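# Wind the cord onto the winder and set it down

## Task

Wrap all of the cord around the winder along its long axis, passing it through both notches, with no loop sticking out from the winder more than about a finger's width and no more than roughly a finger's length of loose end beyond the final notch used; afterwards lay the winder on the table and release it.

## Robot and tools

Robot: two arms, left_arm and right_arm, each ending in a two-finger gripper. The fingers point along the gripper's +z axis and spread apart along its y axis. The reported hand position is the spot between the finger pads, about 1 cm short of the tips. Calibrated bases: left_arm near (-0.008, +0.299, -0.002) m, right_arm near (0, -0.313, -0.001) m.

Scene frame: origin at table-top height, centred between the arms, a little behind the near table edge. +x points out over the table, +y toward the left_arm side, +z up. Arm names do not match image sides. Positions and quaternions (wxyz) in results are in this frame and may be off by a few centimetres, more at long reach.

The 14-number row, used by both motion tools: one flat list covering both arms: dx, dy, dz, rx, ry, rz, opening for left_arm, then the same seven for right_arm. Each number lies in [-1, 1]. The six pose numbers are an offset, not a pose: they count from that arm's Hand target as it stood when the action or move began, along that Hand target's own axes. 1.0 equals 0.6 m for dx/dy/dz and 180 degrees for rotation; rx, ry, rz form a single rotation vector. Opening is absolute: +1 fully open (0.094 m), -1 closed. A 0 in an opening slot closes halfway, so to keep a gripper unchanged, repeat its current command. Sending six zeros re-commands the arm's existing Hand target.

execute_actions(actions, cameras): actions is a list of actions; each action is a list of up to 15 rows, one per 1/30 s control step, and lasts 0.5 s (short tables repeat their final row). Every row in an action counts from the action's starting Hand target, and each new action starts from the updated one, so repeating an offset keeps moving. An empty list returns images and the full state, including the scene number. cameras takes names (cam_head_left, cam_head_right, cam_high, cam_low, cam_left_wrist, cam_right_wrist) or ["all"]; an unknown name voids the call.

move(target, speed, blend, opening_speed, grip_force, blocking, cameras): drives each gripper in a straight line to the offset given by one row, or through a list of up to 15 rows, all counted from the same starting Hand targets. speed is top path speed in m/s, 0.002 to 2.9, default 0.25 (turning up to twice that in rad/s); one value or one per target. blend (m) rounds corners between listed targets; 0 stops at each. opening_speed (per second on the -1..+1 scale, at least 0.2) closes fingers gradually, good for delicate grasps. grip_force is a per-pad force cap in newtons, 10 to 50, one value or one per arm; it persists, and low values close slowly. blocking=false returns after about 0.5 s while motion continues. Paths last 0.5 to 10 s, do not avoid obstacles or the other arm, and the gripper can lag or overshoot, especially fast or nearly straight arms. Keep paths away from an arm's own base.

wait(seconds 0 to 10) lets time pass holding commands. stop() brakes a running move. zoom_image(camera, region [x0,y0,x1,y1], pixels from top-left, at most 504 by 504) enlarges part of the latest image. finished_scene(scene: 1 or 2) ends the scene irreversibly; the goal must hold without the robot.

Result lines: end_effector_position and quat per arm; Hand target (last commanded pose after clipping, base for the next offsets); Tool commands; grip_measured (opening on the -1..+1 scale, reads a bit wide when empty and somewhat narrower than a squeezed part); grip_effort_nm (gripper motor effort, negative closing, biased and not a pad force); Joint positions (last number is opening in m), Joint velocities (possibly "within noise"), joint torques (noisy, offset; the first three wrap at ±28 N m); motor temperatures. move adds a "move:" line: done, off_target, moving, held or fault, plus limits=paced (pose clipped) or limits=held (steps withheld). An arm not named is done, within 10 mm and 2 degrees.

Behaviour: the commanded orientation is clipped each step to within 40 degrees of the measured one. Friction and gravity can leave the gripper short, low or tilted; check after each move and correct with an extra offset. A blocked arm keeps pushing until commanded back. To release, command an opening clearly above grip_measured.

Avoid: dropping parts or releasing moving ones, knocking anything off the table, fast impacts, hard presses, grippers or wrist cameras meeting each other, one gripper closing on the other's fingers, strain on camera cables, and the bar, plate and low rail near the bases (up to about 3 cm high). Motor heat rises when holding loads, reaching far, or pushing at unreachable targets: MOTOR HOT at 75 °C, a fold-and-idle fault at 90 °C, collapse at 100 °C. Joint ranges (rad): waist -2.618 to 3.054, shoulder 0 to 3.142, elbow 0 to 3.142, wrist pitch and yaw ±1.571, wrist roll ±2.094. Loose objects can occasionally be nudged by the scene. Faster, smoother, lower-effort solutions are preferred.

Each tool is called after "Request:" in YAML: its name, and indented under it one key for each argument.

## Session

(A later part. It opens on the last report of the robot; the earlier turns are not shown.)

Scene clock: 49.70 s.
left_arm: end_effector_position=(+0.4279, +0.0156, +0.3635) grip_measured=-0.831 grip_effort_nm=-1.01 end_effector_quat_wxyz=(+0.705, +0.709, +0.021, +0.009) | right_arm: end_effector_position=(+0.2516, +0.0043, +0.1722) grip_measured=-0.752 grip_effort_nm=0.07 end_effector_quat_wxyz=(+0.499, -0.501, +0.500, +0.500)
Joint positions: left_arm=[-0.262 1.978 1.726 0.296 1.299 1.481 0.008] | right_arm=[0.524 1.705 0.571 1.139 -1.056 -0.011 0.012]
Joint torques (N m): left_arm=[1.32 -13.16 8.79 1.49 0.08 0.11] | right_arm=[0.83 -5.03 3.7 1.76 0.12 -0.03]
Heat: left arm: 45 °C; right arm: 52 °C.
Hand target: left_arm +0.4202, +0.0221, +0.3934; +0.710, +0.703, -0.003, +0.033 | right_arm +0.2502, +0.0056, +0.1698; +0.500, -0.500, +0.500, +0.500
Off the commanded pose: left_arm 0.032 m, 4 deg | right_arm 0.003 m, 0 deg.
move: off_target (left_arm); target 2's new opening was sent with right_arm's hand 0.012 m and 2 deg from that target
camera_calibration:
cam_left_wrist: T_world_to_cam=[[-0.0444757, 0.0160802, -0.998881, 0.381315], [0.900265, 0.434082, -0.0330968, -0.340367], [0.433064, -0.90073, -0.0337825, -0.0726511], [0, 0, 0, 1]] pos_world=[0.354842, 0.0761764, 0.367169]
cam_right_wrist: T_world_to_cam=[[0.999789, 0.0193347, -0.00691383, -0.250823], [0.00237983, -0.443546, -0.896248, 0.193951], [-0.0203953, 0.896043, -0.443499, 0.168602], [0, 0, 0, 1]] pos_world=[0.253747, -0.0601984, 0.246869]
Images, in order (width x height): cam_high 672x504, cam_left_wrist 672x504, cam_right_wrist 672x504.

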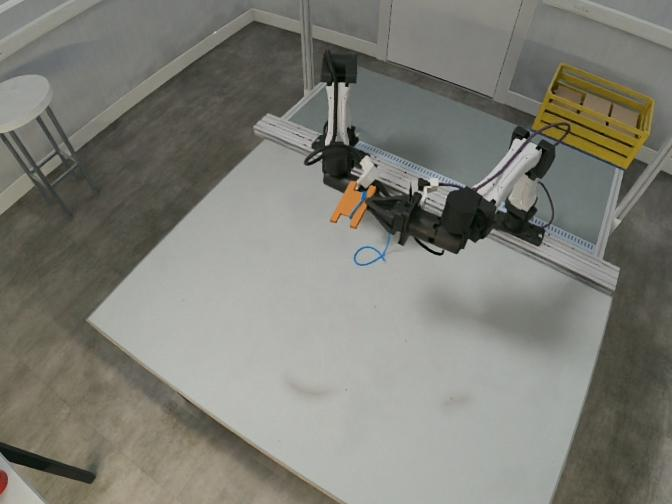

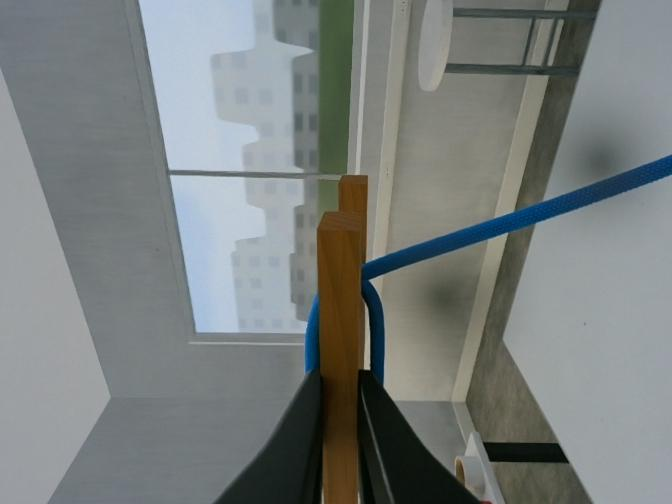

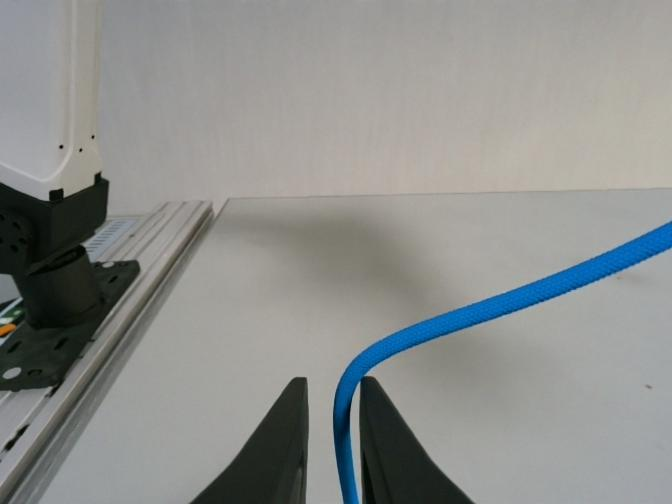

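Request:
move:
  target:
    - [0,0,0,0,0,0,-1,0.08,0,0,0,0,0,-0.75]
    - [0,0,0,0,0,0,-1,0.08,0,0,0,0,0,-1]
    - [0,0,0,0,0,0,-1,-0.05,-0.31,-0.016,0,0,0,-1]
    - [0,0,0,0,0,0,-1,-0.167,-0.458,-0.016,0,0,0,-1]
    - [0,0,0,0,0,0,-1,-0.317,-0.5,-0.016,0,0,0,-1]
    - [0,0,0,0,0,0,-1,-0.425,-0.436,-0.016,0,0,0,-1]
    - [0,0,0,0,0,0,-1,-0.4755,-0.306,-0.016,0,0,0,-1]
  blend: [0,0,0.04,0.03,0.03,0.03,0]
  speed: 0.18
  cameras: ["cam_left_wrist","cam_high"]

Request:
zoom_image:
  camera: "cam_high"
  region: [300, 130, 440, 290]

Scene clock: 56.33 s.
left_arm: end_effector_position=(+0.4279, +0.0156, +0.3635) grip_measured=-0.831 grip_effort_nm=-1.01 end_effector_quat_wxyz=(+0.705, +0.709, +0.021, +0.009) | right_arm: end_effector_position=(+0.4439, -0.0015, +0.4381) grip_measured=-0.997 grip_effort_nm=-0.19 end_effector_quat_wxyz=(+0.486, -0.496, +0.511, +0.506)
Joint positions: left_arm=[-0.262 1.978 1.726 0.296 1.299 1.481 0.008] | right_arm=[0.305 2.128 2.358 -0.26 -1.278 -0.008 0]
Joint torques (N m): left_arm=[1.26 -13.16 8.76 1.48 0.08 0.1] | right_arm=[0.57 -13.68 4.46 1.61 0 -0.02]
Heat: left arm: 46 °C; right arm: 52 °C.
Hand target: left_arm +0.4202, +0.0221, +0.3934; +0.710, +0.703, -0.003, +0.033 | right_arm +0.4337, -0.0040, +0.4553; +0.500, -0.500, +0.500, +0.500
Off the commanded pose: left_arm 0.032 m, 4 deg | right_arm 0.020 m, 2 deg.
move: off_target (left_arm, right_arm)
camera_calibration:
cam_left_wrist: T_world_to_cam=[[-0.0444757, 0.0160802, -0.998881, 0.381315], [0.900265, 0.434082, -0.0330968, -0.340367], [0.433064, -0.90073, -0.0337825, -0.0726511], [0, 0, 0, 1]] pos_world=[0.354842, 0.0761764, 0.367169]
Images, in order (width x height): cam_high 672x504, cam_left_wrist 672x504.

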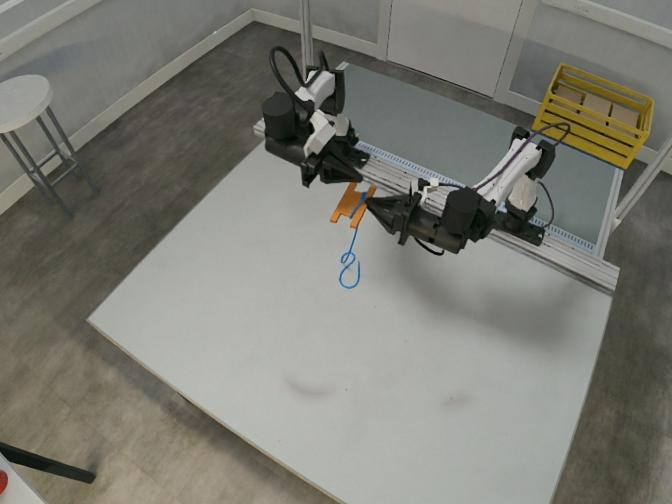

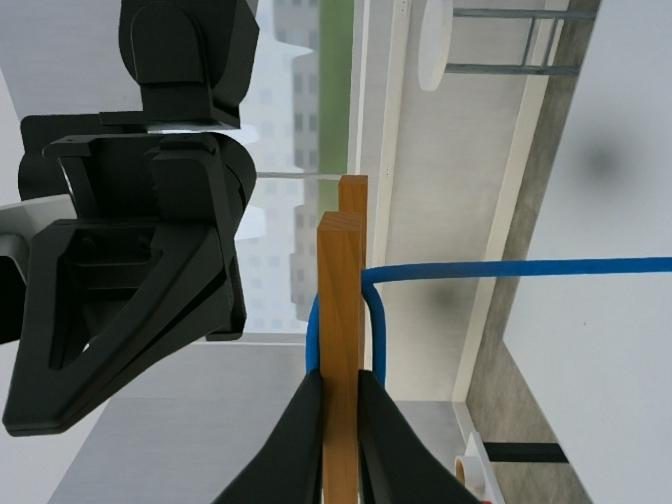

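Scaled by 3.150 from the camera's 672x504 image, which has a finer 960x720 frame.

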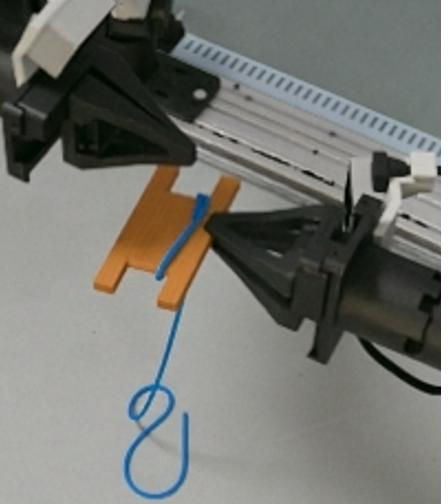

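Request:
move:
  target:
    - [0,0,0,0,0,0,-1,0,0,-0.23,0,0,0,0.5]
    - [0,0,0,0,0,0,-1,0.609,0.081,-0.2,0,0,0,0.5]
  blend: [0.03,0]
  speed: 0.3

Request:
wait:
  seconds: 1.5
  cameras: ["cam_right_wrist"]

Scene clock: 59.70 s.
left_arm: end_effector_position=(+0.4279, +0.0156, +0.3635) grip_measured=-0.831 grip_effort_nm=-1.01 end_effector_quat_wxyz=(+0.705, +0.709, +0.021, +0.009) | right_arm: end_effector_position=(+0.3885, -0.1262, +0.0914) grip_measured=+0.498 grip_effort_nm=0.08 end_effector_quat_wxyz=(+0.490, -0.510, +0.501, +0.499)
Joint positions: left_arm=[-0.262 1.978 1.726 0.296 1.299 1.481 0.008] | right_arm=[0.038 2.141 1.124 0.153 -1.549 -0.879 0.07]
Joint torques (N m): left_arm=[1.35 -13.14 8.79 1.48 0.07 0.1] | right_arm=[0.68 -9.37 3.38 1.21 -0.52 -0.08]
Heat: left arm: 47 °C; right arm: 52 °C.
Hand target: left_arm +0.4202, +0.0221, +0.3934; +0.710, +0.703, -0.003, +0.033 | right_arm +0.3853, -0.1242, +0.0900; +0.500, -0.500, +0.500, +0.500
Off the commanded pose: left_arm 0.032 m, 4 deg | right_arm 0.004 m, 2 deg.
move: off_target (left_arm)

Scene clock: 61.20 s.
left_arm: end_effector_position=(+0.4279, +0.0156, +0.3635) grip_measured=-0.831 grip_effort_nm=-1.01 end_effector_quat_wxyz=(+0.705, +0.709, +0.021, +0.009) | right_arm: end_effector_position=(+0.3885, -0.1262, +0.0914) grip_measured=+0.498 grip_effort_nm=0.08 end_effector_quat_wxyz=(+0.490, -0.510, +0.501, +0.498)
Joint positions: left_arm=[-0.262 1.978 1.726 0.296 1.299 1.481 0.008] | right_arm=[0.038 2.141 1.124 0.154 -1.549 -0.879 0.07]
Joint torques (N m): left_arm=[1.32 -13.16 8.81 1.47 0.08 0.1] | right_arm=[0.65 -9.46 3.33 1.26 -0.43 -0.06]
Heat: left arm: 47 °C; right arm: 52 °C.
Hand target: left_arm +0.4202, +0.0221, +0.3934; +0.710, +0.703, -0.003, +0.033 | right_arm +0.3853, -0.1242, +0.0900; +0.500, -0.500, +0.500, +0.500
Tool commands: left_gripper/opening=-1.0 right_gripper/opening=+0.5
Off the commanded pose: left_arm 0.032 m, 4 deg | right_arm 0.004 m, 2 deg.
wait: 1.50 s; at rest by 0.17 s
camera_calibration:
cam_right_wrist: T_world_to_cam=[[0.999402, 0.0339133, -0.00680909, -0.383682], [0.00957015, -0.460264, -0.887731, 0.0576], [-0.0332398, 0.887134, -0.460313, 0.257833], [0, 0, 0, 1]] pos_world=[0.391472, -0.18921, 0.167205]
Images, in order (width x height): cam_right_wrist 672x504.

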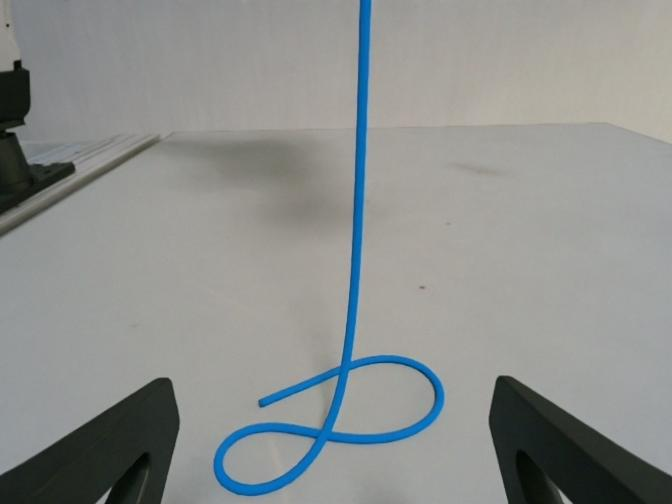

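Request:
move:
  target:
    - [0,0,0,0,0,0,-1,0.003,-0.005,0.217,0,0,0,0.5]
    - [0,0,0,0,0,0,-1,0.003,-0.005,0.217,0,0,0,-1]
    - [0,0,0,0,0,0,-1,-0.183,-0.0845,0.212,0,0,0,-1]
    - [0,0,0,0,0,0,-1,-0.3,-0.233,0.203,0,0,0,-1]
    - [0,0,0,0,0,0,-1,-0.45,-0.2745,0.2,0,0,0,-1]
    - [0,0,0,0,0,0,-1,-0.558,-0.211,0.197,0,0,0,-1]
    - [0,0,0,0,0,0,-1,-0.608,-0.081,0.197,0,0,0,-1]
  blend: [0,0,0.04,0.03,0.03,0.03,0]
  speed: 0.2
  cameras: ["cam_left_wrist","cam_high"]

Request:
zoom_image:
  camera: "cam_high"
  region: [300, 130, 440, 290]

Scene clock: 67.93 s.
left_arm: end_effector_position=(+0.4279, +0.0156, +0.3635) grip_measured=-0.831 grip_effort_nm=-1.01 end_effector_quat_wxyz=(+0.705, +0.709, +0.021, +0.009) | right_arm: end_effector_position=(+0.4414, -0.0035, +0.4410) grip_measured=-0.993 grip_effort_nm=-0.41 end_effector_quat_wxyz=(+0.488, -0.497, +0.509, +0.506)
Joint positions: left_arm=[-0.262 1.978 1.726 0.296 1.299 1.481 0.008] | right_arm=[0.303 2.117 2.348 -0.255 -1.281 -0.008 0]
Joint torques (N m): left_arm=[1.33 -13.15 8.79 1.47 0.07 0.09] | right_arm=[0.42 -12.9 4.74 1.63 0.07 -0.02]
Motor temperatures (°C): left_arm=[25 48 45 37 25 25 27] | right_arm=[22 53 35 37 24 26 26]
Heat: left arm: 48 °C; right arm: 53 °C.
Hand target: left_arm +0.4202, +0.0221, +0.3934; +0.710, +0.703, -0.003, +0.033 | right_arm +0.4337, -0.0058, +0.4546; +0.500, -0.500, +0.500, +0.500
Off the commanded pose: left_arm 0.032 m, 4 deg | right_arm 0.016 m, 2 deg.
move: off_target (left_arm, right_arm)
camera_calibration:
cam_left_wrist: T_world_to_cam=[[-0.0444757, 0.0160802, -0.998881, 0.381315], [0.900265, 0.434082, -0.0330968, -0.340367], [0.433064, -0.90073, -0.0337825, -0.0726511], [0, 0, 0, 1]] pos_world=[0.354842, 0.0761764, 0.367169]
Images, in order (width x height): cam_high 672x504, cam_left_wrist 672x504.

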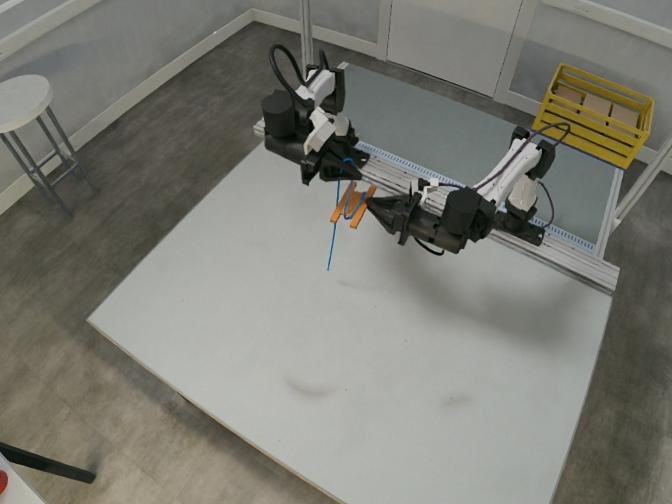

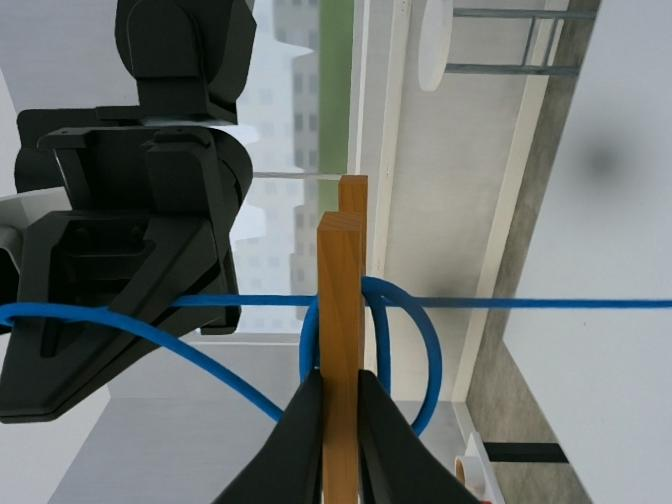

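Scaled by 3.150 from the camera's 672x504 image, which has a finer 960x720 frame.

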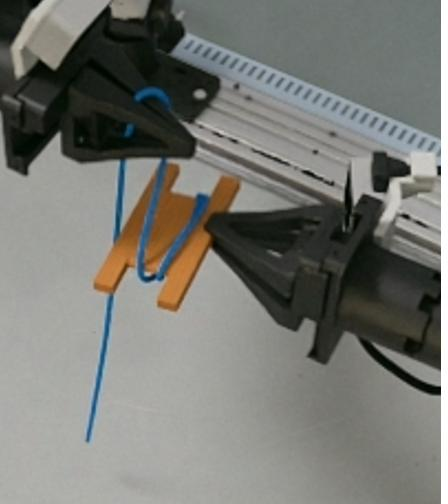

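Request:
move:
  target:
    - [0,0,0,0,0,0,-1,0.038,0.128,0.02,0,0,0,-1]
    - [0,0,0,0,0,0,-1,0.15,0.18,0.02,0,0,0,-1]
    - [0,0,0,0,0,0,-1,0.243,0.155,0.02,0,0,0,-1]
  blend: [0.03,0.03,0]
  speed: 0.15
  cameras: ["cam_right_wrist","cam_left_wrist","cam_high"]

Request:
zoom_image:
  camera: "cam_high"
  region: [300, 130, 440, 290]

Scene clock: 70.47 s.
left_arm: end_effector_position=(+0.4107, +0.0161, +0.3613) grip_measured=-0.831 grip_effort_nm=-1.01 end_effector_quat_wxyz=(+0.699, +0.715, +0.002, -0.034) | right_arm: end_effector_position=(+0.3584, -0.0054, +0.3464) grip_measured=-0.993 grip_effort_nm=-0.38 end_effector_quat_wxyz=(+0.571, -0.488, +0.480, +0.453)
Joint positions: left_arm=[-0.262 1.97 1.731 0.233 1.388 1.498 0.008] | right_arm=[0.384 1.644 1.224 0.573 -1.085 -0.003 0]
Joint torques (N m): left_arm=[1.59 -13.07 7.97 1.99 -0.71 -0.01] | right_arm=[2.48 -4.94 3.19 0.96 -0.79 0.11]
Heat: left arm: 48 °C; right arm: 53 °C.
Hand target: left_arm +0.4202, +0.0221, +0.3934; +0.710, +0.703, -0.003, +0.033 | right_arm +0.3408, +0.0061, +0.3089; +0.500, -0.500, +0.500, +0.500
Off the commanded pose: left_arm 0.034 m, 8 deg | right_arm 0.043 m, 10 deg.
move: off_target (left_arm, right_arm); blend cut to 0.0289 m at target 2
camera_calibration:
cam_left_wrist: T_world_to_cam=[[-0.0755892, 0.0368276, -0.996459, 0.38994], [0.933081, 0.355013, -0.0576608, -0.328521], [0.351632, -0.934136, -0.0611983, -0.0209229], [0, 0, 0, 1]] pos_world=[0.343369, 0.0827238, 0.368336]
cam_right_wrist: T_world_to_cam=[[0.988599, -0.0948073, 0.116975, -0.395676], [0.0708157, -0.392835, -0.916878, 0.328363], [0.132879, 0.914709, -0.381642, 0.180481], [0, 0, 0, 1]] pos_world=[0.343929, -0.0736078, 0.416232]
Images, in order (width x height): cam_high 672x504, cam_left_wrist 672x504, cam_right_wrist 672x504.

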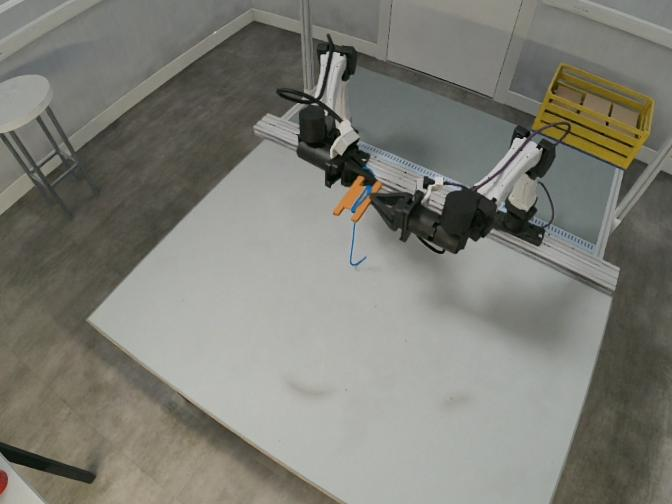

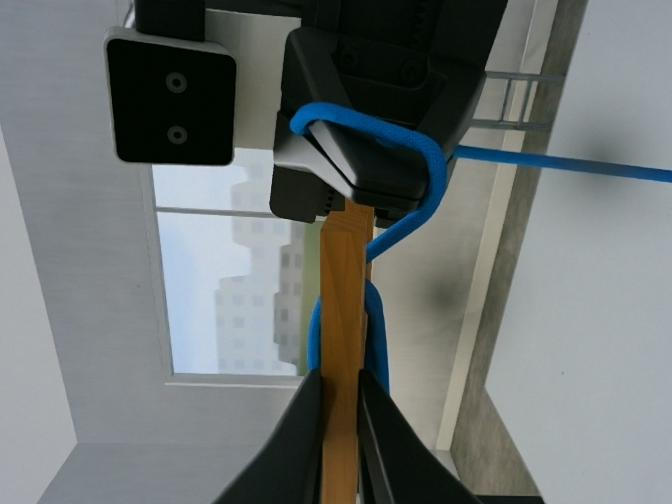

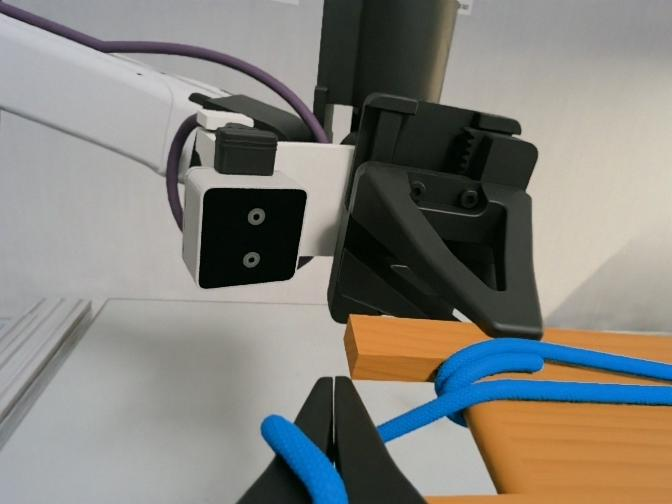

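Scaled by 3.150 from the camera's 672x504 image, which has a finer 960x720 frame.

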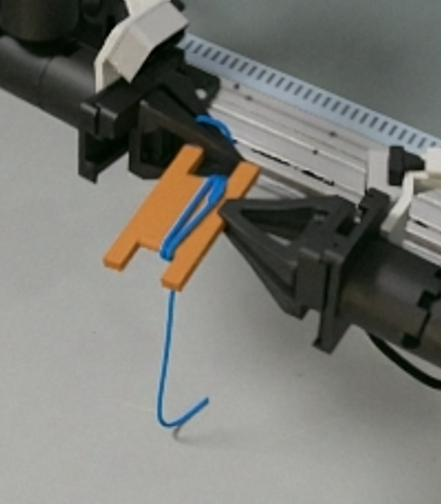

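Request:
move:
  target:
    - [0,0,0,0,0,0,-1,-0.065,-0.03,0,0,0,0,-1]
    - [0,0,0,0,0,0,-1,-0.065,-0.03,0,0,0,0,0.5]
    - [0,0,0,0,0,0,-1,-0.065,-0.03,-0.22,0,0,0,0.5]
    - [0,0,0,0,0,0,-1,0.365,-0.074,-0.217,0,0,0,0.5]
  blend: [0,0,0.02,0]
  speed: 0.2

Request:
wait:
  seconds: 1.5
  cameras: ["cam_right_wrist","cam_left_wrist"]

Scene clock: 76.13 s.
left_arm: end_effector_position=(+0.4307, +0.0209, +0.3651) grip_measured=-0.835 grip_effort_nm=-1.01 end_effector_quat_wxyz=(+0.702, +0.711, +0.031, +0.014) | right_arm: end_effector_position=(+0.3892, -0.1262, +0.0949) grip_measured=+0.499 grip_effort_nm=0.06 end_effector_quat_wxyz=(+0.500, -0.506, +0.503, +0.490)
Joint positions: left_arm=[-0.251 1.97 1.734 0.251 1.289 1.503 0.008] | right_arm=[0.038 2.163 0.988 0.844 -1.531 -0.358 0.07]
Joint torques (N m): left_arm=[0.53 -12.3 8.44 1.86 0.22 -0.04] | right_arm=[0.68 -8.16 3.15 1.45 -0.28 0.04]
Heat: left arm: 48 °C; right arm: 52 °C.
Hand target: left_arm +0.4202, +0.0220, +0.3934; +0.710, +0.703, -0.003, +0.033 | right_arm +0.3853, -0.1241, +0.0900; +0.500, -0.500, +0.500, +0.500
Off the commanded pose: left_arm 0.030 m, 5 deg | right_arm 0.007 m, 1 deg.
move: off_target (left_arm); target 2's new opening was sent with right_arm's hand 0.012 m and 4 deg from that target

Scene clock: 77.63 s.
left_arm: end_effector_position=(+0.4307, +0.0209, +0.3651) grip_measured=-0.835 grip_effort_nm=-1.00 end_effector_quat_wxyz=(+0.702, +0.711, +0.031, +0.014) | right_arm: end_effector_position=(+0.3892, -0.1262, +0.0950) grip_measured=+0.499 grip_effort_nm=0.06 end_effector_quat_wxyz=(+0.500, -0.506, +0.503, +0.490)
Joint positions: left_arm=[-0.251 1.97 1.734 0.251 1.289 1.503 0.008] | right_arm=[0.038 2.163 0.988 0.845 -1.531 -0.357 0.07]
Joint torques (N m): left_arm=[0.55 -12.3 8.44 1.86 0.2 -0.04] | right_arm=[0.62 -8.01 3.28 1.47 -0.24 0.02]
Heat: left arm: 48 °C; right arm: 52 °C.
Hand target: left_arm +0.4202, +0.0220, +0.3934; +0.710, +0.703, -0.003, +0.033 | right_arm +0.3853, -0.1241, +0.0899; +0.500, -0.500, +0.500, +0.500
Tool commands: left_gripper/opening=-1.0 right_gripper/opening=+0.5
Off the commanded pose: left_arm 0.030 m, 5 deg | right_arm 0.007 m, 1 deg.
wait: 1.50 s; at rest by 0.17 s
camera_calibration:
cam_left_wrist: T_world_to_cam=[[-0.0518309, 0.021708, -0.99842, 0.385813], [0.890293, 0.453935, -0.0363481, -0.340053], [0.452428, -0.89077, -0.0428543, -0.0743197], [0, 0, 0, 1]] pos_world=[0.356368, 0.0797848, 0.369659]
cam_right_wrist: T_world_to_cam=[[0.999932, 0.0104268, 0.00530098, -0.388683], [0.00948467, -0.457546, -0.889135, 0.061273], [-0.00684539, 0.889125, -0.457614, 0.249273], [0, 0, 0, 1]] pos_world=[0.389782, -0.189547, 0.170611]
Images, in order (width x height): cam_left_wrist 672x504, cam_right_wrist 672x504.

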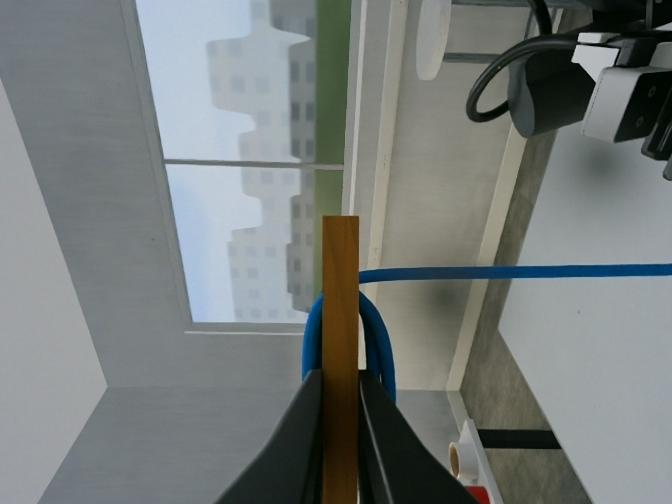

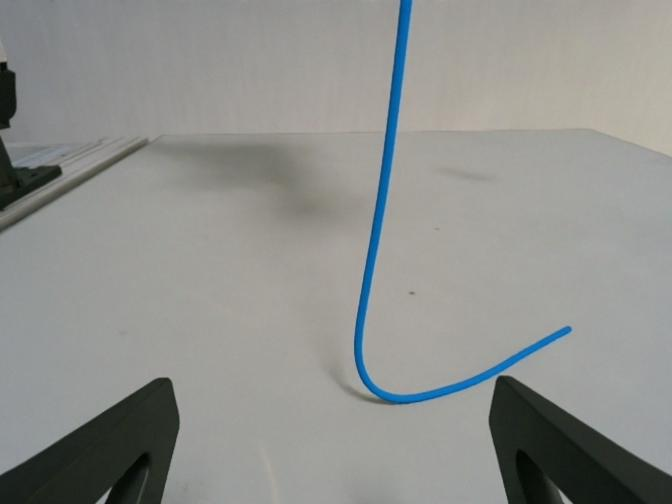

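Request:
move:
  target:
    - [0,0,0,0,0,0,-1,0.015,-0.03,0.217,0,0,0,0.5]
    - [0,0,0,0,0,0,-1,0.015,-0.03,0.217,0,0,0,-1]
    - [0,0,0,0,0,0,-1,-0.183,-0.0845,0.215,0,0,0,-1]
    - [0,0,0,0,0,0,-1,-0.3,-0.233,0.21,0,0,0,-1]
    - [0,0,0,0,0,0,-1,-0.45,-0.2745,0.207,0,0,0,-1]
    - [0,0,0,0,0,0,-1,-0.558,-0.211,0.207,0,0,0,-1]
    - [0,0,0,0,0,0,-1,-0.608,-0.081,0.207,0,0,0,-1]
  blend: [0,0,0.04,0.03,0.03,0.03,0]
  speed: 0.2
  cameras: ["cam_left_wrist","cam_high"]

Request:
zoom_image:
  camera: "cam_high"
  region: [300, 130, 440, 290]

Scene clock: 83.63 s.
left_arm: end_effector_position=(+0.4307, +0.0209, +0.3651) grip_measured=-0.835 grip_effort_nm=-1.01 end_effector_quat_wxyz=(+0.702, +0.711, +0.031, +0.014) | right_arm: end_effector_position=(+0.4427, +0.0029, +0.4387) grip_measured=-0.992 grip_effort_nm=-0.43 end_effector_quat_wxyz=(+0.487, -0.496, +0.511, +0.506)
Joint positions: left_arm=[-0.251 1.97 1.734 0.251 1.289 1.503 0.008] | right_arm=[0.315 2.132 2.366 -0.262 -1.268 -0.008 0]
Joint torques (N m): left_arm=[0.57 -12.27 8.47 1.85 0.2 -0.04] | right_arm=[0.35 -13.33 4.46 1.65 0.06 0.05]
Heat: left arm: 48 °C; right arm: 52 °C.
Hand target: left_arm +0.4202, +0.0220, +0.3934; +0.710, +0.703, -0.003, +0.033 | right_arm +0.4337, +0.0002, +0.4546; +0.500, -0.500, +0.500, +0.500
Off the commanded pose: left_arm 0.030 m, 5 deg | right_arm 0.019 m, 2 deg.
move: off_target (left_arm, right_arm)
camera_calibration:
cam_left_wrist: T_world_to_cam=[[-0.0518309, 0.021708, -0.99842, 0.385813], [0.890293, 0.453935, -0.0363481, -0.340053], [0.452428, -0.89077, -0.0428543, -0.0743197], [0, 0, 0, 1]] pos_world=[0.356368, 0.0797848, 0.369659]
Images, in order (width x height): cam_high 672x504, cam_left_wrist 672x504.

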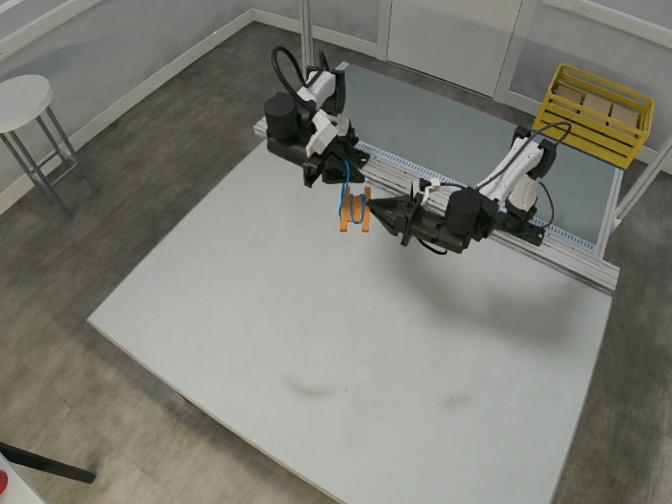

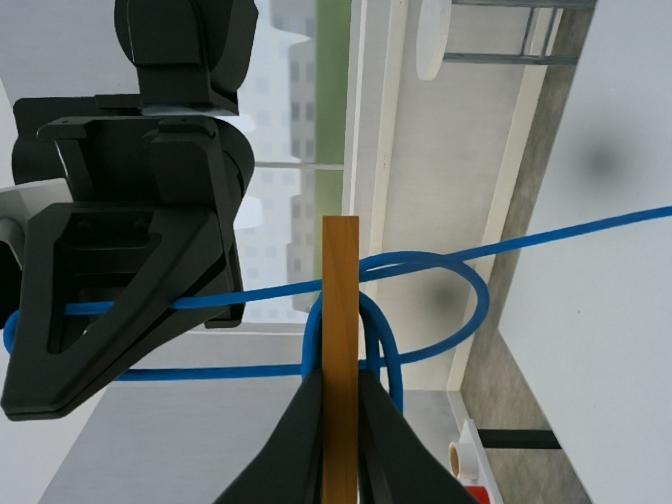

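Scaled by 3.150 from the camera's 672x504 image, which has a finer 960x720 frame.

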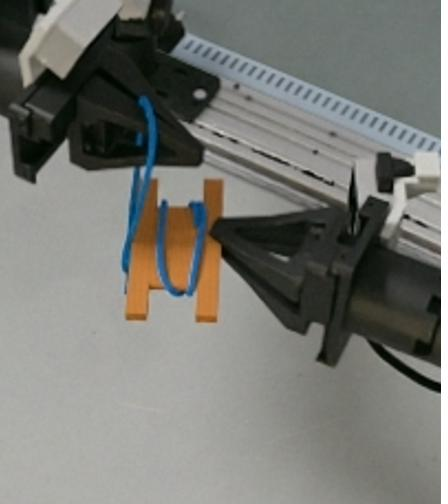

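Request:
move:
  target:
    - [0,0,0,0,0,0,-1,0.041,-0.144,0.016,0,0,0,-1]
    - [0,0,0,0,0,0,-1,0.149,-0.202,0.075,0,0,0,-1]
    - [0,0,0,0,0,0,-1,0.291,-0.152,0.083,0,0,0,-1]
    - [0,0,0,0,0,0,-1,0.149,-0.202,0.091,0,0,0,-1]
    - [0,0,0,0,0,0,-1,0.041,-0.152,0.075,0,0,0,-1]
  blend: [0.02,0.02,0.01,0.02,0]
  speed: 0.15
  cameras: ["cam_left_wrist","cam_high","cam_right_wrist"]

Request:
zoom_image:
  camera: "cam_high"
  region: [300, 130, 440, 290]

Scene clock: 88.07 s.
left_arm: end_effector_position=(+0.4293, +0.0205, +0.3661) grip_measured=-0.835 grip_effort_nm=-1.01 end_effector_quat_wxyz=(+0.703, +0.711, +0.025, +0.014) | right_arm: end_effector_position=(+0.5353, +0.0461, +0.4032) grip_measured=-0.992 grip_effort_nm=-0.42 end_effector_quat_wxyz=(+0.556, -0.422, +0.514, +0.499)
Joint positions: left_arm=[-0.252 1.97 1.734 0.26 1.296 1.503 0.008] | right_arm=[0.361 2.591 2.86 -0.014 -1.054 0.253 0]
Joint torques (N m): left_arm=[0.59 -12.27 8.38 1.79 0.13 -0.07] | right_arm=[0.83 -16.39 5.6 1.58 0.18 0.03]
Heat: left arm: 48 °C; right arm: 54 °C.
Hand target: left_arm +0.4202, +0.0220, +0.3934; +0.710, +0.703, -0.003, +0.033 | right_arm +0.5249, +0.0452, +0.4302; +0.500, -0.500, +0.500, +0.500
Off the commanded pose: left_arm 0.029 m, 4 deg | right_arm 0.029 m, 11 deg.
elbow stopped short (right arm): the move would have taken joint 3 (elbow) straighter than the controller allows.
move: off_target (left_arm, right_arm)
camera_calibration:
cam_left_wrist: T_world_to_cam=[[-0.0432843, 0.0205603, -0.998851, 0.383277], [0.894112, 0.446868, -0.0295472, -0.342537], [0.445747, -0.894364, -0.0377255, -0.0729092], [0, 0, 0, 1]] pos_world=[0.355356, 0.0799812, 0.369965]
cam_right_wrist: T_world_to_cam=[[0.990602, -0.127575, -0.0493128, -0.504746], [-0.0885661, -0.323562, -0.942053, 0.480385], [0.104227, 0.937567, -0.33182, 0.125689], [0, 0, 0, 1]] pos_world=[0.529448, -0.0268003, 0.469364]
Images, in order (width x height): cam_high 672x504, cam_left_wrist 672x504, cam_right_wrist 672x504.

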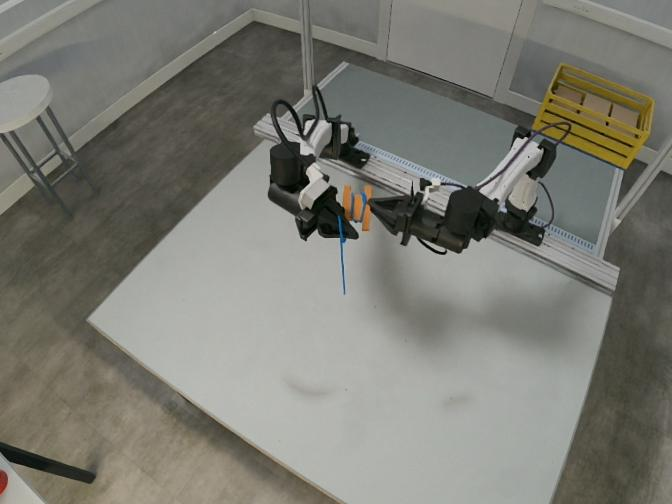

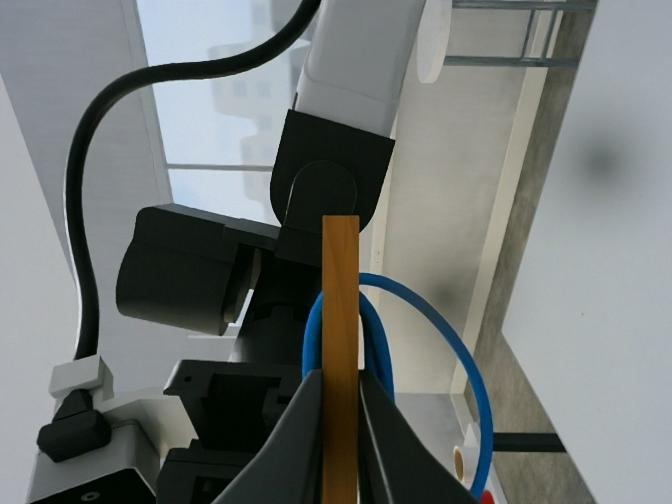

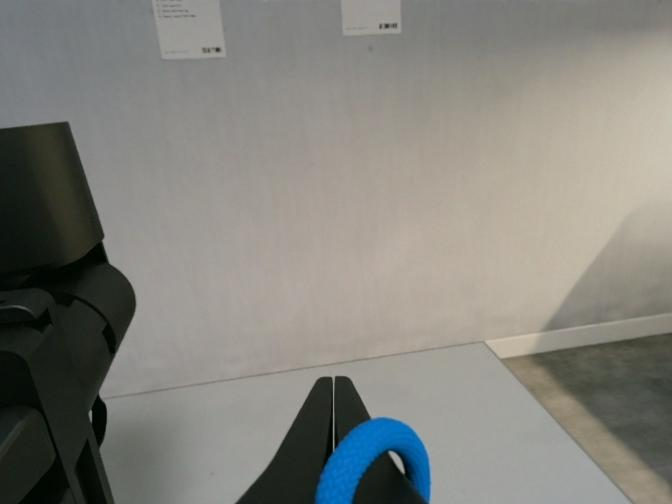

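Scaled by 3.150 from the camera's 672x504 image, which has a finer 960x720 frame.

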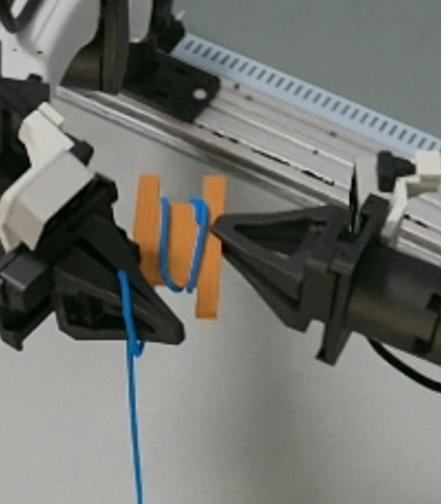

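Request:
move:
  target: [0,0,0,0,0,0,-1,-0.045,0.108,-0.025,0,0,0,-1]
  speed: 0.12
  cameras: ["cam_left_wrist","cam_high"]

Request:
zoom_image:
  camera: "cam_high"
  region: [310, 130, 430, 250]

Scene clock: 90.10 s.
left_arm: end_effector_position=(+0.4293, +0.0205, +0.3661) grip_measured=-0.835 grip_effort_nm=-1.00 end_effector_quat_wxyz=(+0.703, +0.711, +0.025, +0.014) | right_arm: end_effector_position=(+0.4745, +0.0348, +0.4357) grip_measured=-0.992 grip_effort_nm=-0.43 end_effector_quat_wxyz=(+0.498, -0.479, +0.514, +0.508)
Joint positions: left_arm=[-0.252 1.97 1.734 0.26 1.296 1.503 0.008] | right_arm=[0.361 2.439 2.86 -0.368 -1.192 0.079 0]
Joint torques (N m): left_arm=[0.61 -12.26 8.39 1.79 0.12 -0.06] | right_arm=[0.5 -15.15 5.22 1.4 -0.09 -0.21]
Motor temperatures (°C): left_arm=[25 48 46 38 25 25 27] | right_arm=[22 55 35 37 24 26 26]
Heat: left arm: 48 °C; right arm: 55 °C.
Hand target: left_arm +0.4202, +0.0220, +0.3934; +0.710, +0.703, -0.003, +0.033 | right_arm +0.4600, +0.0302, +0.4572; +0.500, -0.500, +0.500, +0.500
Off the commanded pose: left_arm 0.029 m, 4 deg | right_arm 0.026 m, 3 deg.
elbow stopped short (right arm): the move would have taken joint 3 (elbow) straighter than the controller allows.
move: off_target (left_arm, right_arm)
camera_calibration:
cam_left_wrist: T_world_to_cam=[[-0.0432843, 0.0205603, -0.998851, 0.383277], [0.894112, 0.446868, -0.0295472, -0.342537], [0.445747, -0.894364, -0.0377255, -0.0729092], [0, 0, 0, 1]] pos_world=[0.355356, 0.0799812, 0.369965]
Images, in order (width x height): cam_high 672x504, cam_left_wrist 672x504.

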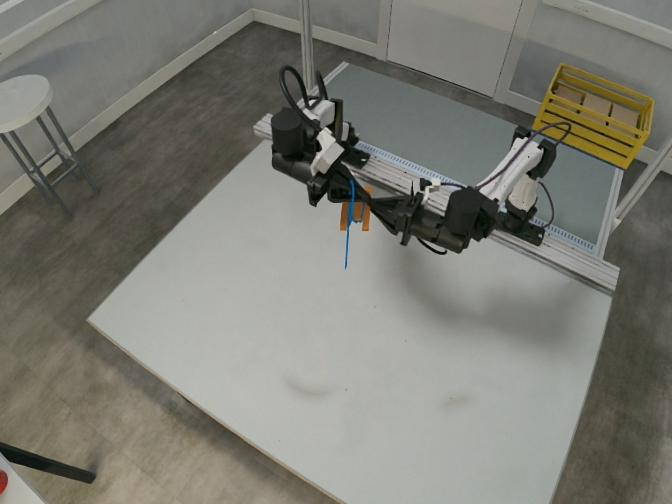

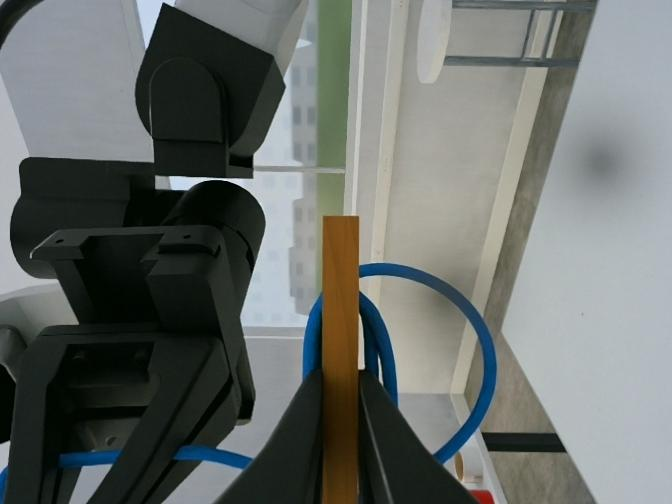

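Scaled by 4.200 from the camera's 672x504 image, which has a finer 960x720 frame.

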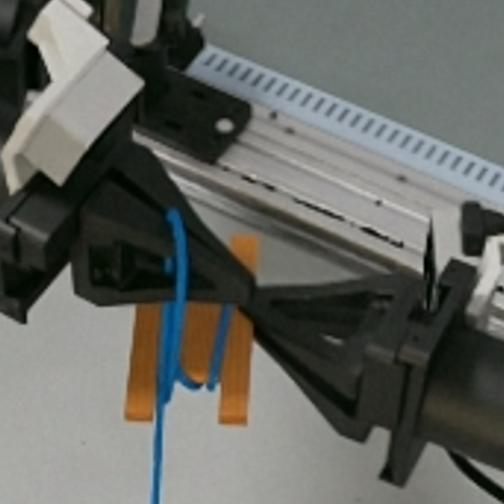

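Request:
move:
  target:
    - [0,0,0,0,0,0,-1,0.037,0.117,-0.0587,0,0,0,-1]
    - [0,0,0,0,0,0,-1,0.137,0.175,-0.07,0,0,0,-1]
    - [0,0,0,0,0,0,-1,0.21,0.158,-0.07,0,0,0,-1]
  blend: [0.03,0.03,0]
  speed: 0.12
  cameras: ["cam_left_wrist","cam_high","cam_right_wrist"]

Request:
zoom_image:
  camera: "cam_high"
  region: [310, 130, 430, 250]

Scene clock: 93.30 s.
left_arm: end_effector_position=(+0.4293, +0.0205, +0.3661) grip_measured=-0.835 grip_effort_nm=-1.01 end_effector_quat_wxyz=(+0.703, +0.711, +0.025, +0.014) | right_arm: end_effector_position=(+0.3633, -0.0114, +0.3335) grip_measured=-0.992 grip_effort_nm=-0.42 end_effector_quat_wxyz=(+0.496, -0.503, +0.499, +0.502)
Joint positions: left_arm=[-0.252 1.97 1.734 0.26 1.296 1.503 0.008] | right_arm=[0.342 1.713 1.339 0.38 -1.245 -0.007 0]
Joint torques (N m): left_arm=[0.59 -12.26 8.36 1.79 0.13 -0.07] | right_arm=[0.23 -7.42 4.98 1.65 0.1 -0.03]
Motor temperatures (°C): left_arm=[25 48 46 38 25 25 27] | right_arm=[22 55 35 37 24 26 26]
Heat: left arm: 48 °C; right arm: 55 °C.
Hand target: left_arm +0.4202, +0.0220, +0.3934; +0.710, +0.703, -0.003, +0.033 | right_arm +0.3654, -0.0119, +0.3311; +0.500, -0.500, +0.500, +0.500
Off the commanded pose: left_arm 0.029 m, 4 deg | right_arm 0.003 m, 1 deg.
move: off_target (left_arm); blend cut to 0.0225 m at target 2
camera_calibration:
cam_left_wrist: T_world_to_cam=[[-0.0432843, 0.0205603, -0.998851, 0.383277], [0.894112, 0.446868, -0.0295472, -0.342537], [0.445747, -0.894364, -0.0377255, -0.0729092], [0, 0, 0, 1]] pos_world=[0.355356, 0.0799812, 0.369965]
cam_right_wrist: T_world_to_cam=[[0.999627, 0.0258364, -0.00886082, -0.360254], [0.00352715, -0.4438, -0.896119, 0.330706], [-0.0270849, 0.895753, -0.443725, 0.258961], [0, 0, 0, 1]] pos_world=[0.365967, -0.0758903, 0.408068]
Images, in order (width x height): cam_high 672x504, cam_left_wrist 672x504, cam_right_wrist 672x504.

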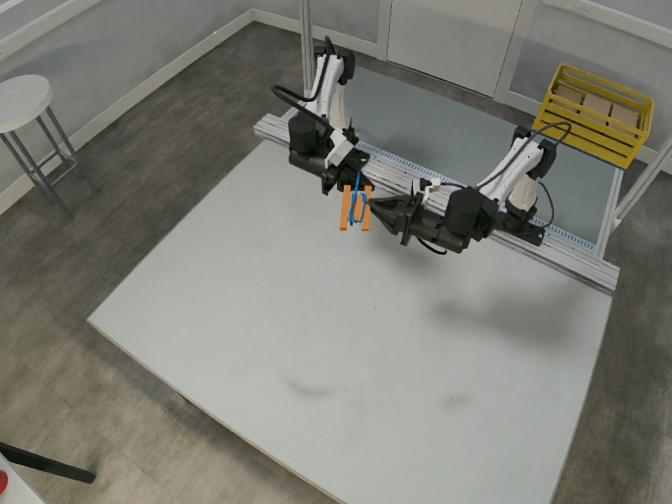

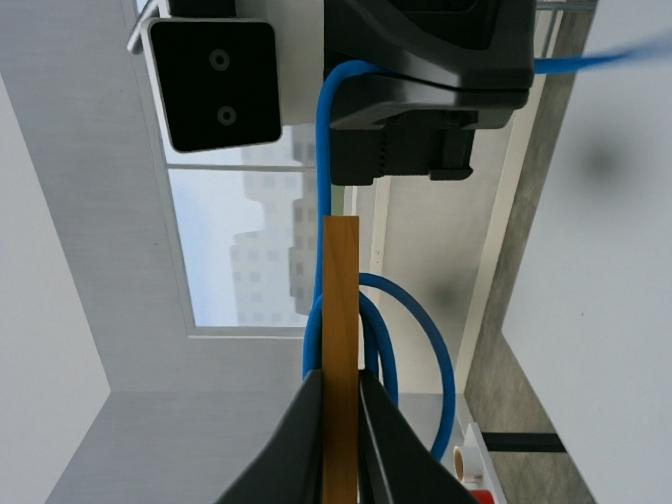

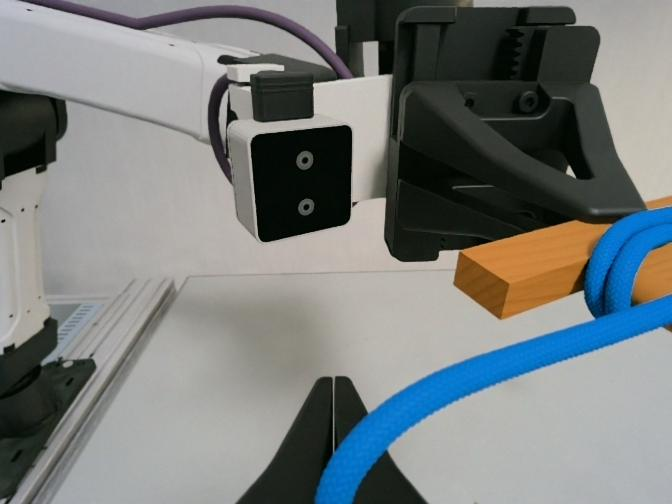

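Scaled by 4.200 from the camera's 672x504 image, which has a finer 960x720 frame.

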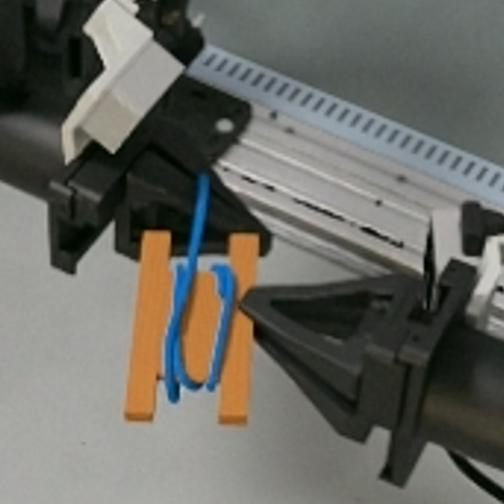

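Request:
move:
  target:
    - [0,0,0,0,0,0,-1,0.04,0.03,0,0,0,0,-1]
    - [0,0,0,0,0,0,-1,0.02,0.01,0,0,0,0,-1]
    - [0,0,0,0,0,0,-1,0.02,0.01,0,0,0,0,0.5]
    - [0,0,0,0,0,0,-1,0.02,0.01,-0.19,0,0,0,0.5]
    - [0,0,0,0,0,0,-1,0.38,-0.04,-0.187,0,0,0,0.5]
  blend: [0,0,0,0.02,0]
  speed: 0.2

Request:
wait:
  seconds: 2
  cameras: ["cam_right_wrist","cam_left_wrist","cam_high"]

Request:
zoom_image:
  camera: "cam_high"
  region: [310, 130, 430, 250]

Scene clock: 99.17 s.
left_arm: end_effector_position=(+0.4293, +0.0205, +0.3661) grip_measured=-0.835 grip_effort_nm=-1.01 end_effector_quat_wxyz=(+0.703, +0.711, +0.025, +0.014) | right_arm: end_effector_position=(+0.3924, -0.1251, +0.1078) grip_measured=+0.498 grip_effort_nm=0.07 end_effector_quat_wxyz=(+0.500, -0.505, +0.503, +0.491)
Joint positions: left_arm=[-0.252 1.97 1.734 0.26 1.296 1.503 0.008] | right_arm=[0.041 2.139 1 0.858 -1.53 -0.306 0.07]
Joint torques (N m): left_arm=[0.58 -12.3 8.39 1.79 0.13 -0.07] | right_arm=[0.31 -7.97 3.62 1.44 -0.25 0.01]
Heat: left arm: 48 °C; right arm: 54 °C.
Hand target: left_arm +0.4202, +0.0220, +0.3934; +0.710, +0.703, -0.003, +0.033 | right_arm +0.3895, -0.1242, +0.1032; +0.500, -0.500, +0.500, +0.500
Off the commanded pose: left_arm 0.029 m, 4 deg | right_arm 0.006 m, 1 deg.
move: off_target (left_arm)

Scene clock: 101.17 s.
left_arm: end_effector_position=(+0.4293, +0.0205, +0.3661) grip_measured=-0.835 grip_effort_nm=-1.01 end_effector_quat_wxyz=(+0.703, +0.711, +0.025, +0.014) | right_arm: end_effector_position=(+0.3924, -0.1251, +0.1079) grip_measured=+0.498 grip_effort_nm=0.07 end_effector_quat_wxyz=(+0.500, -0.505, +0.503, +0.491)
Joint positions: left_arm=[-0.252 1.97 1.734 0.26 1.296 1.503 0.008] | right_arm=[0.041 2.139 1 0.859 -1.53 -0.305 0.07]
Joint torques (N m): left_arm=[0.61 -12.26 8.38 1.79 0.13 -0.08] | right_arm=[0.4 -8.1 3.62 1.44 -0.23 -0.01]
Heat: left arm: 48 °C; right arm: 54 °C.
Hand target: left_arm +0.4202, +0.0220, +0.3934; +0.710, +0.703, -0.003, +0.033 | right_arm +0.3895, -0.1242, +0.1032; +0.500, -0.500, +0.500, +0.500
Tool commands: left_gripper/opening=-1.0 right_gripper/opening=+0.5
Off the commanded pose: left_arm 0.029 m, 4 deg | right_arm 0.006 m, 1 deg.
wait: 2.00 s; at rest by 0.17 s
camera_calibration:
cam_left_wrist: T_world_to_cam=[[-0.0432843, 0.0205603, -0.998851, 0.383277], [0.894112, 0.446868, -0.0295472, -0.342537], [0.445747, -0.894364, -0.0377255, -0.0729092], [0, 0, 0, 1]] pos_world=[0.355356, 0.0799812, 0.369965]
cam_right_wrist: T_world_to_cam=[[0.999931, 0.0112615, 0.00343714, -0.391669], [0.00819522, -0.456058, -0.889913, 0.0739568], [-0.00845422, 0.889879, -0.456118, 0.254857], [0, 0, 0, 1]] pos_world=[0.393191, -0.188652, 0.183406]
Images, in order (width x height): cam_high 672x504, cam_left_wrist 672x504, cam_right_wrist 672x504.

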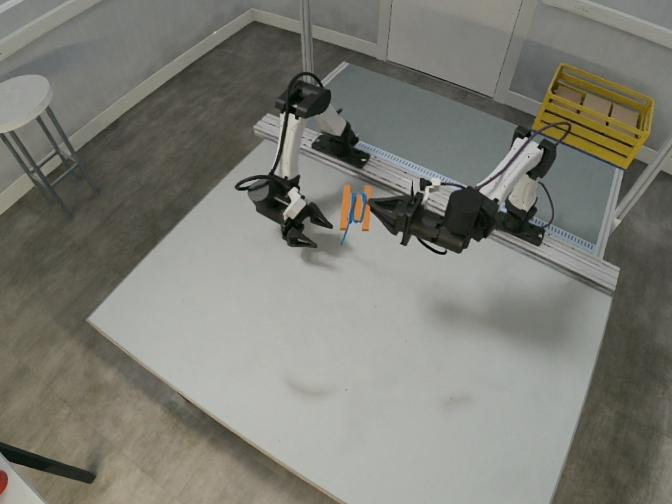

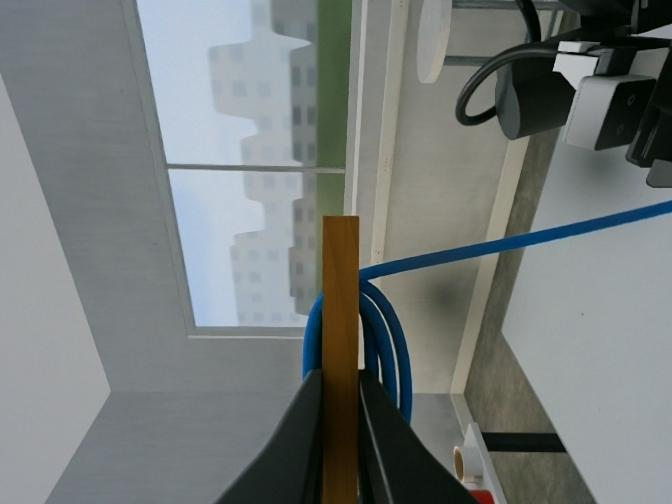

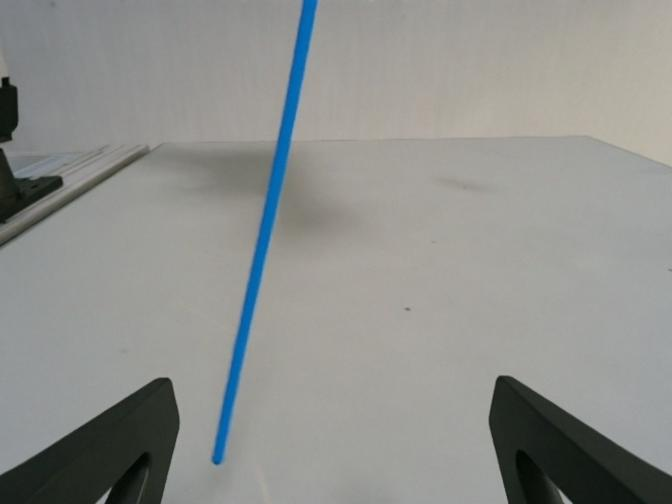

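Scaled by 4.200 from the camera's 672x504 image, which has a finer 960x720 frame.

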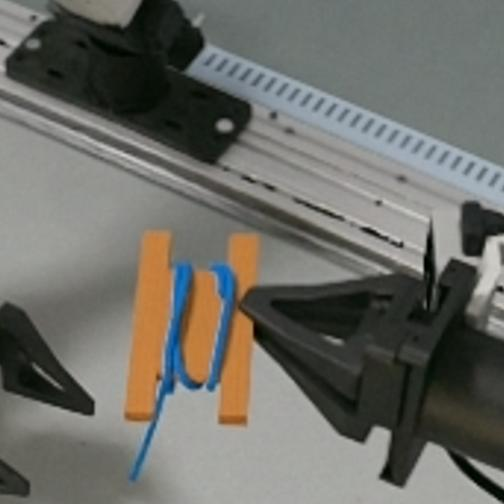

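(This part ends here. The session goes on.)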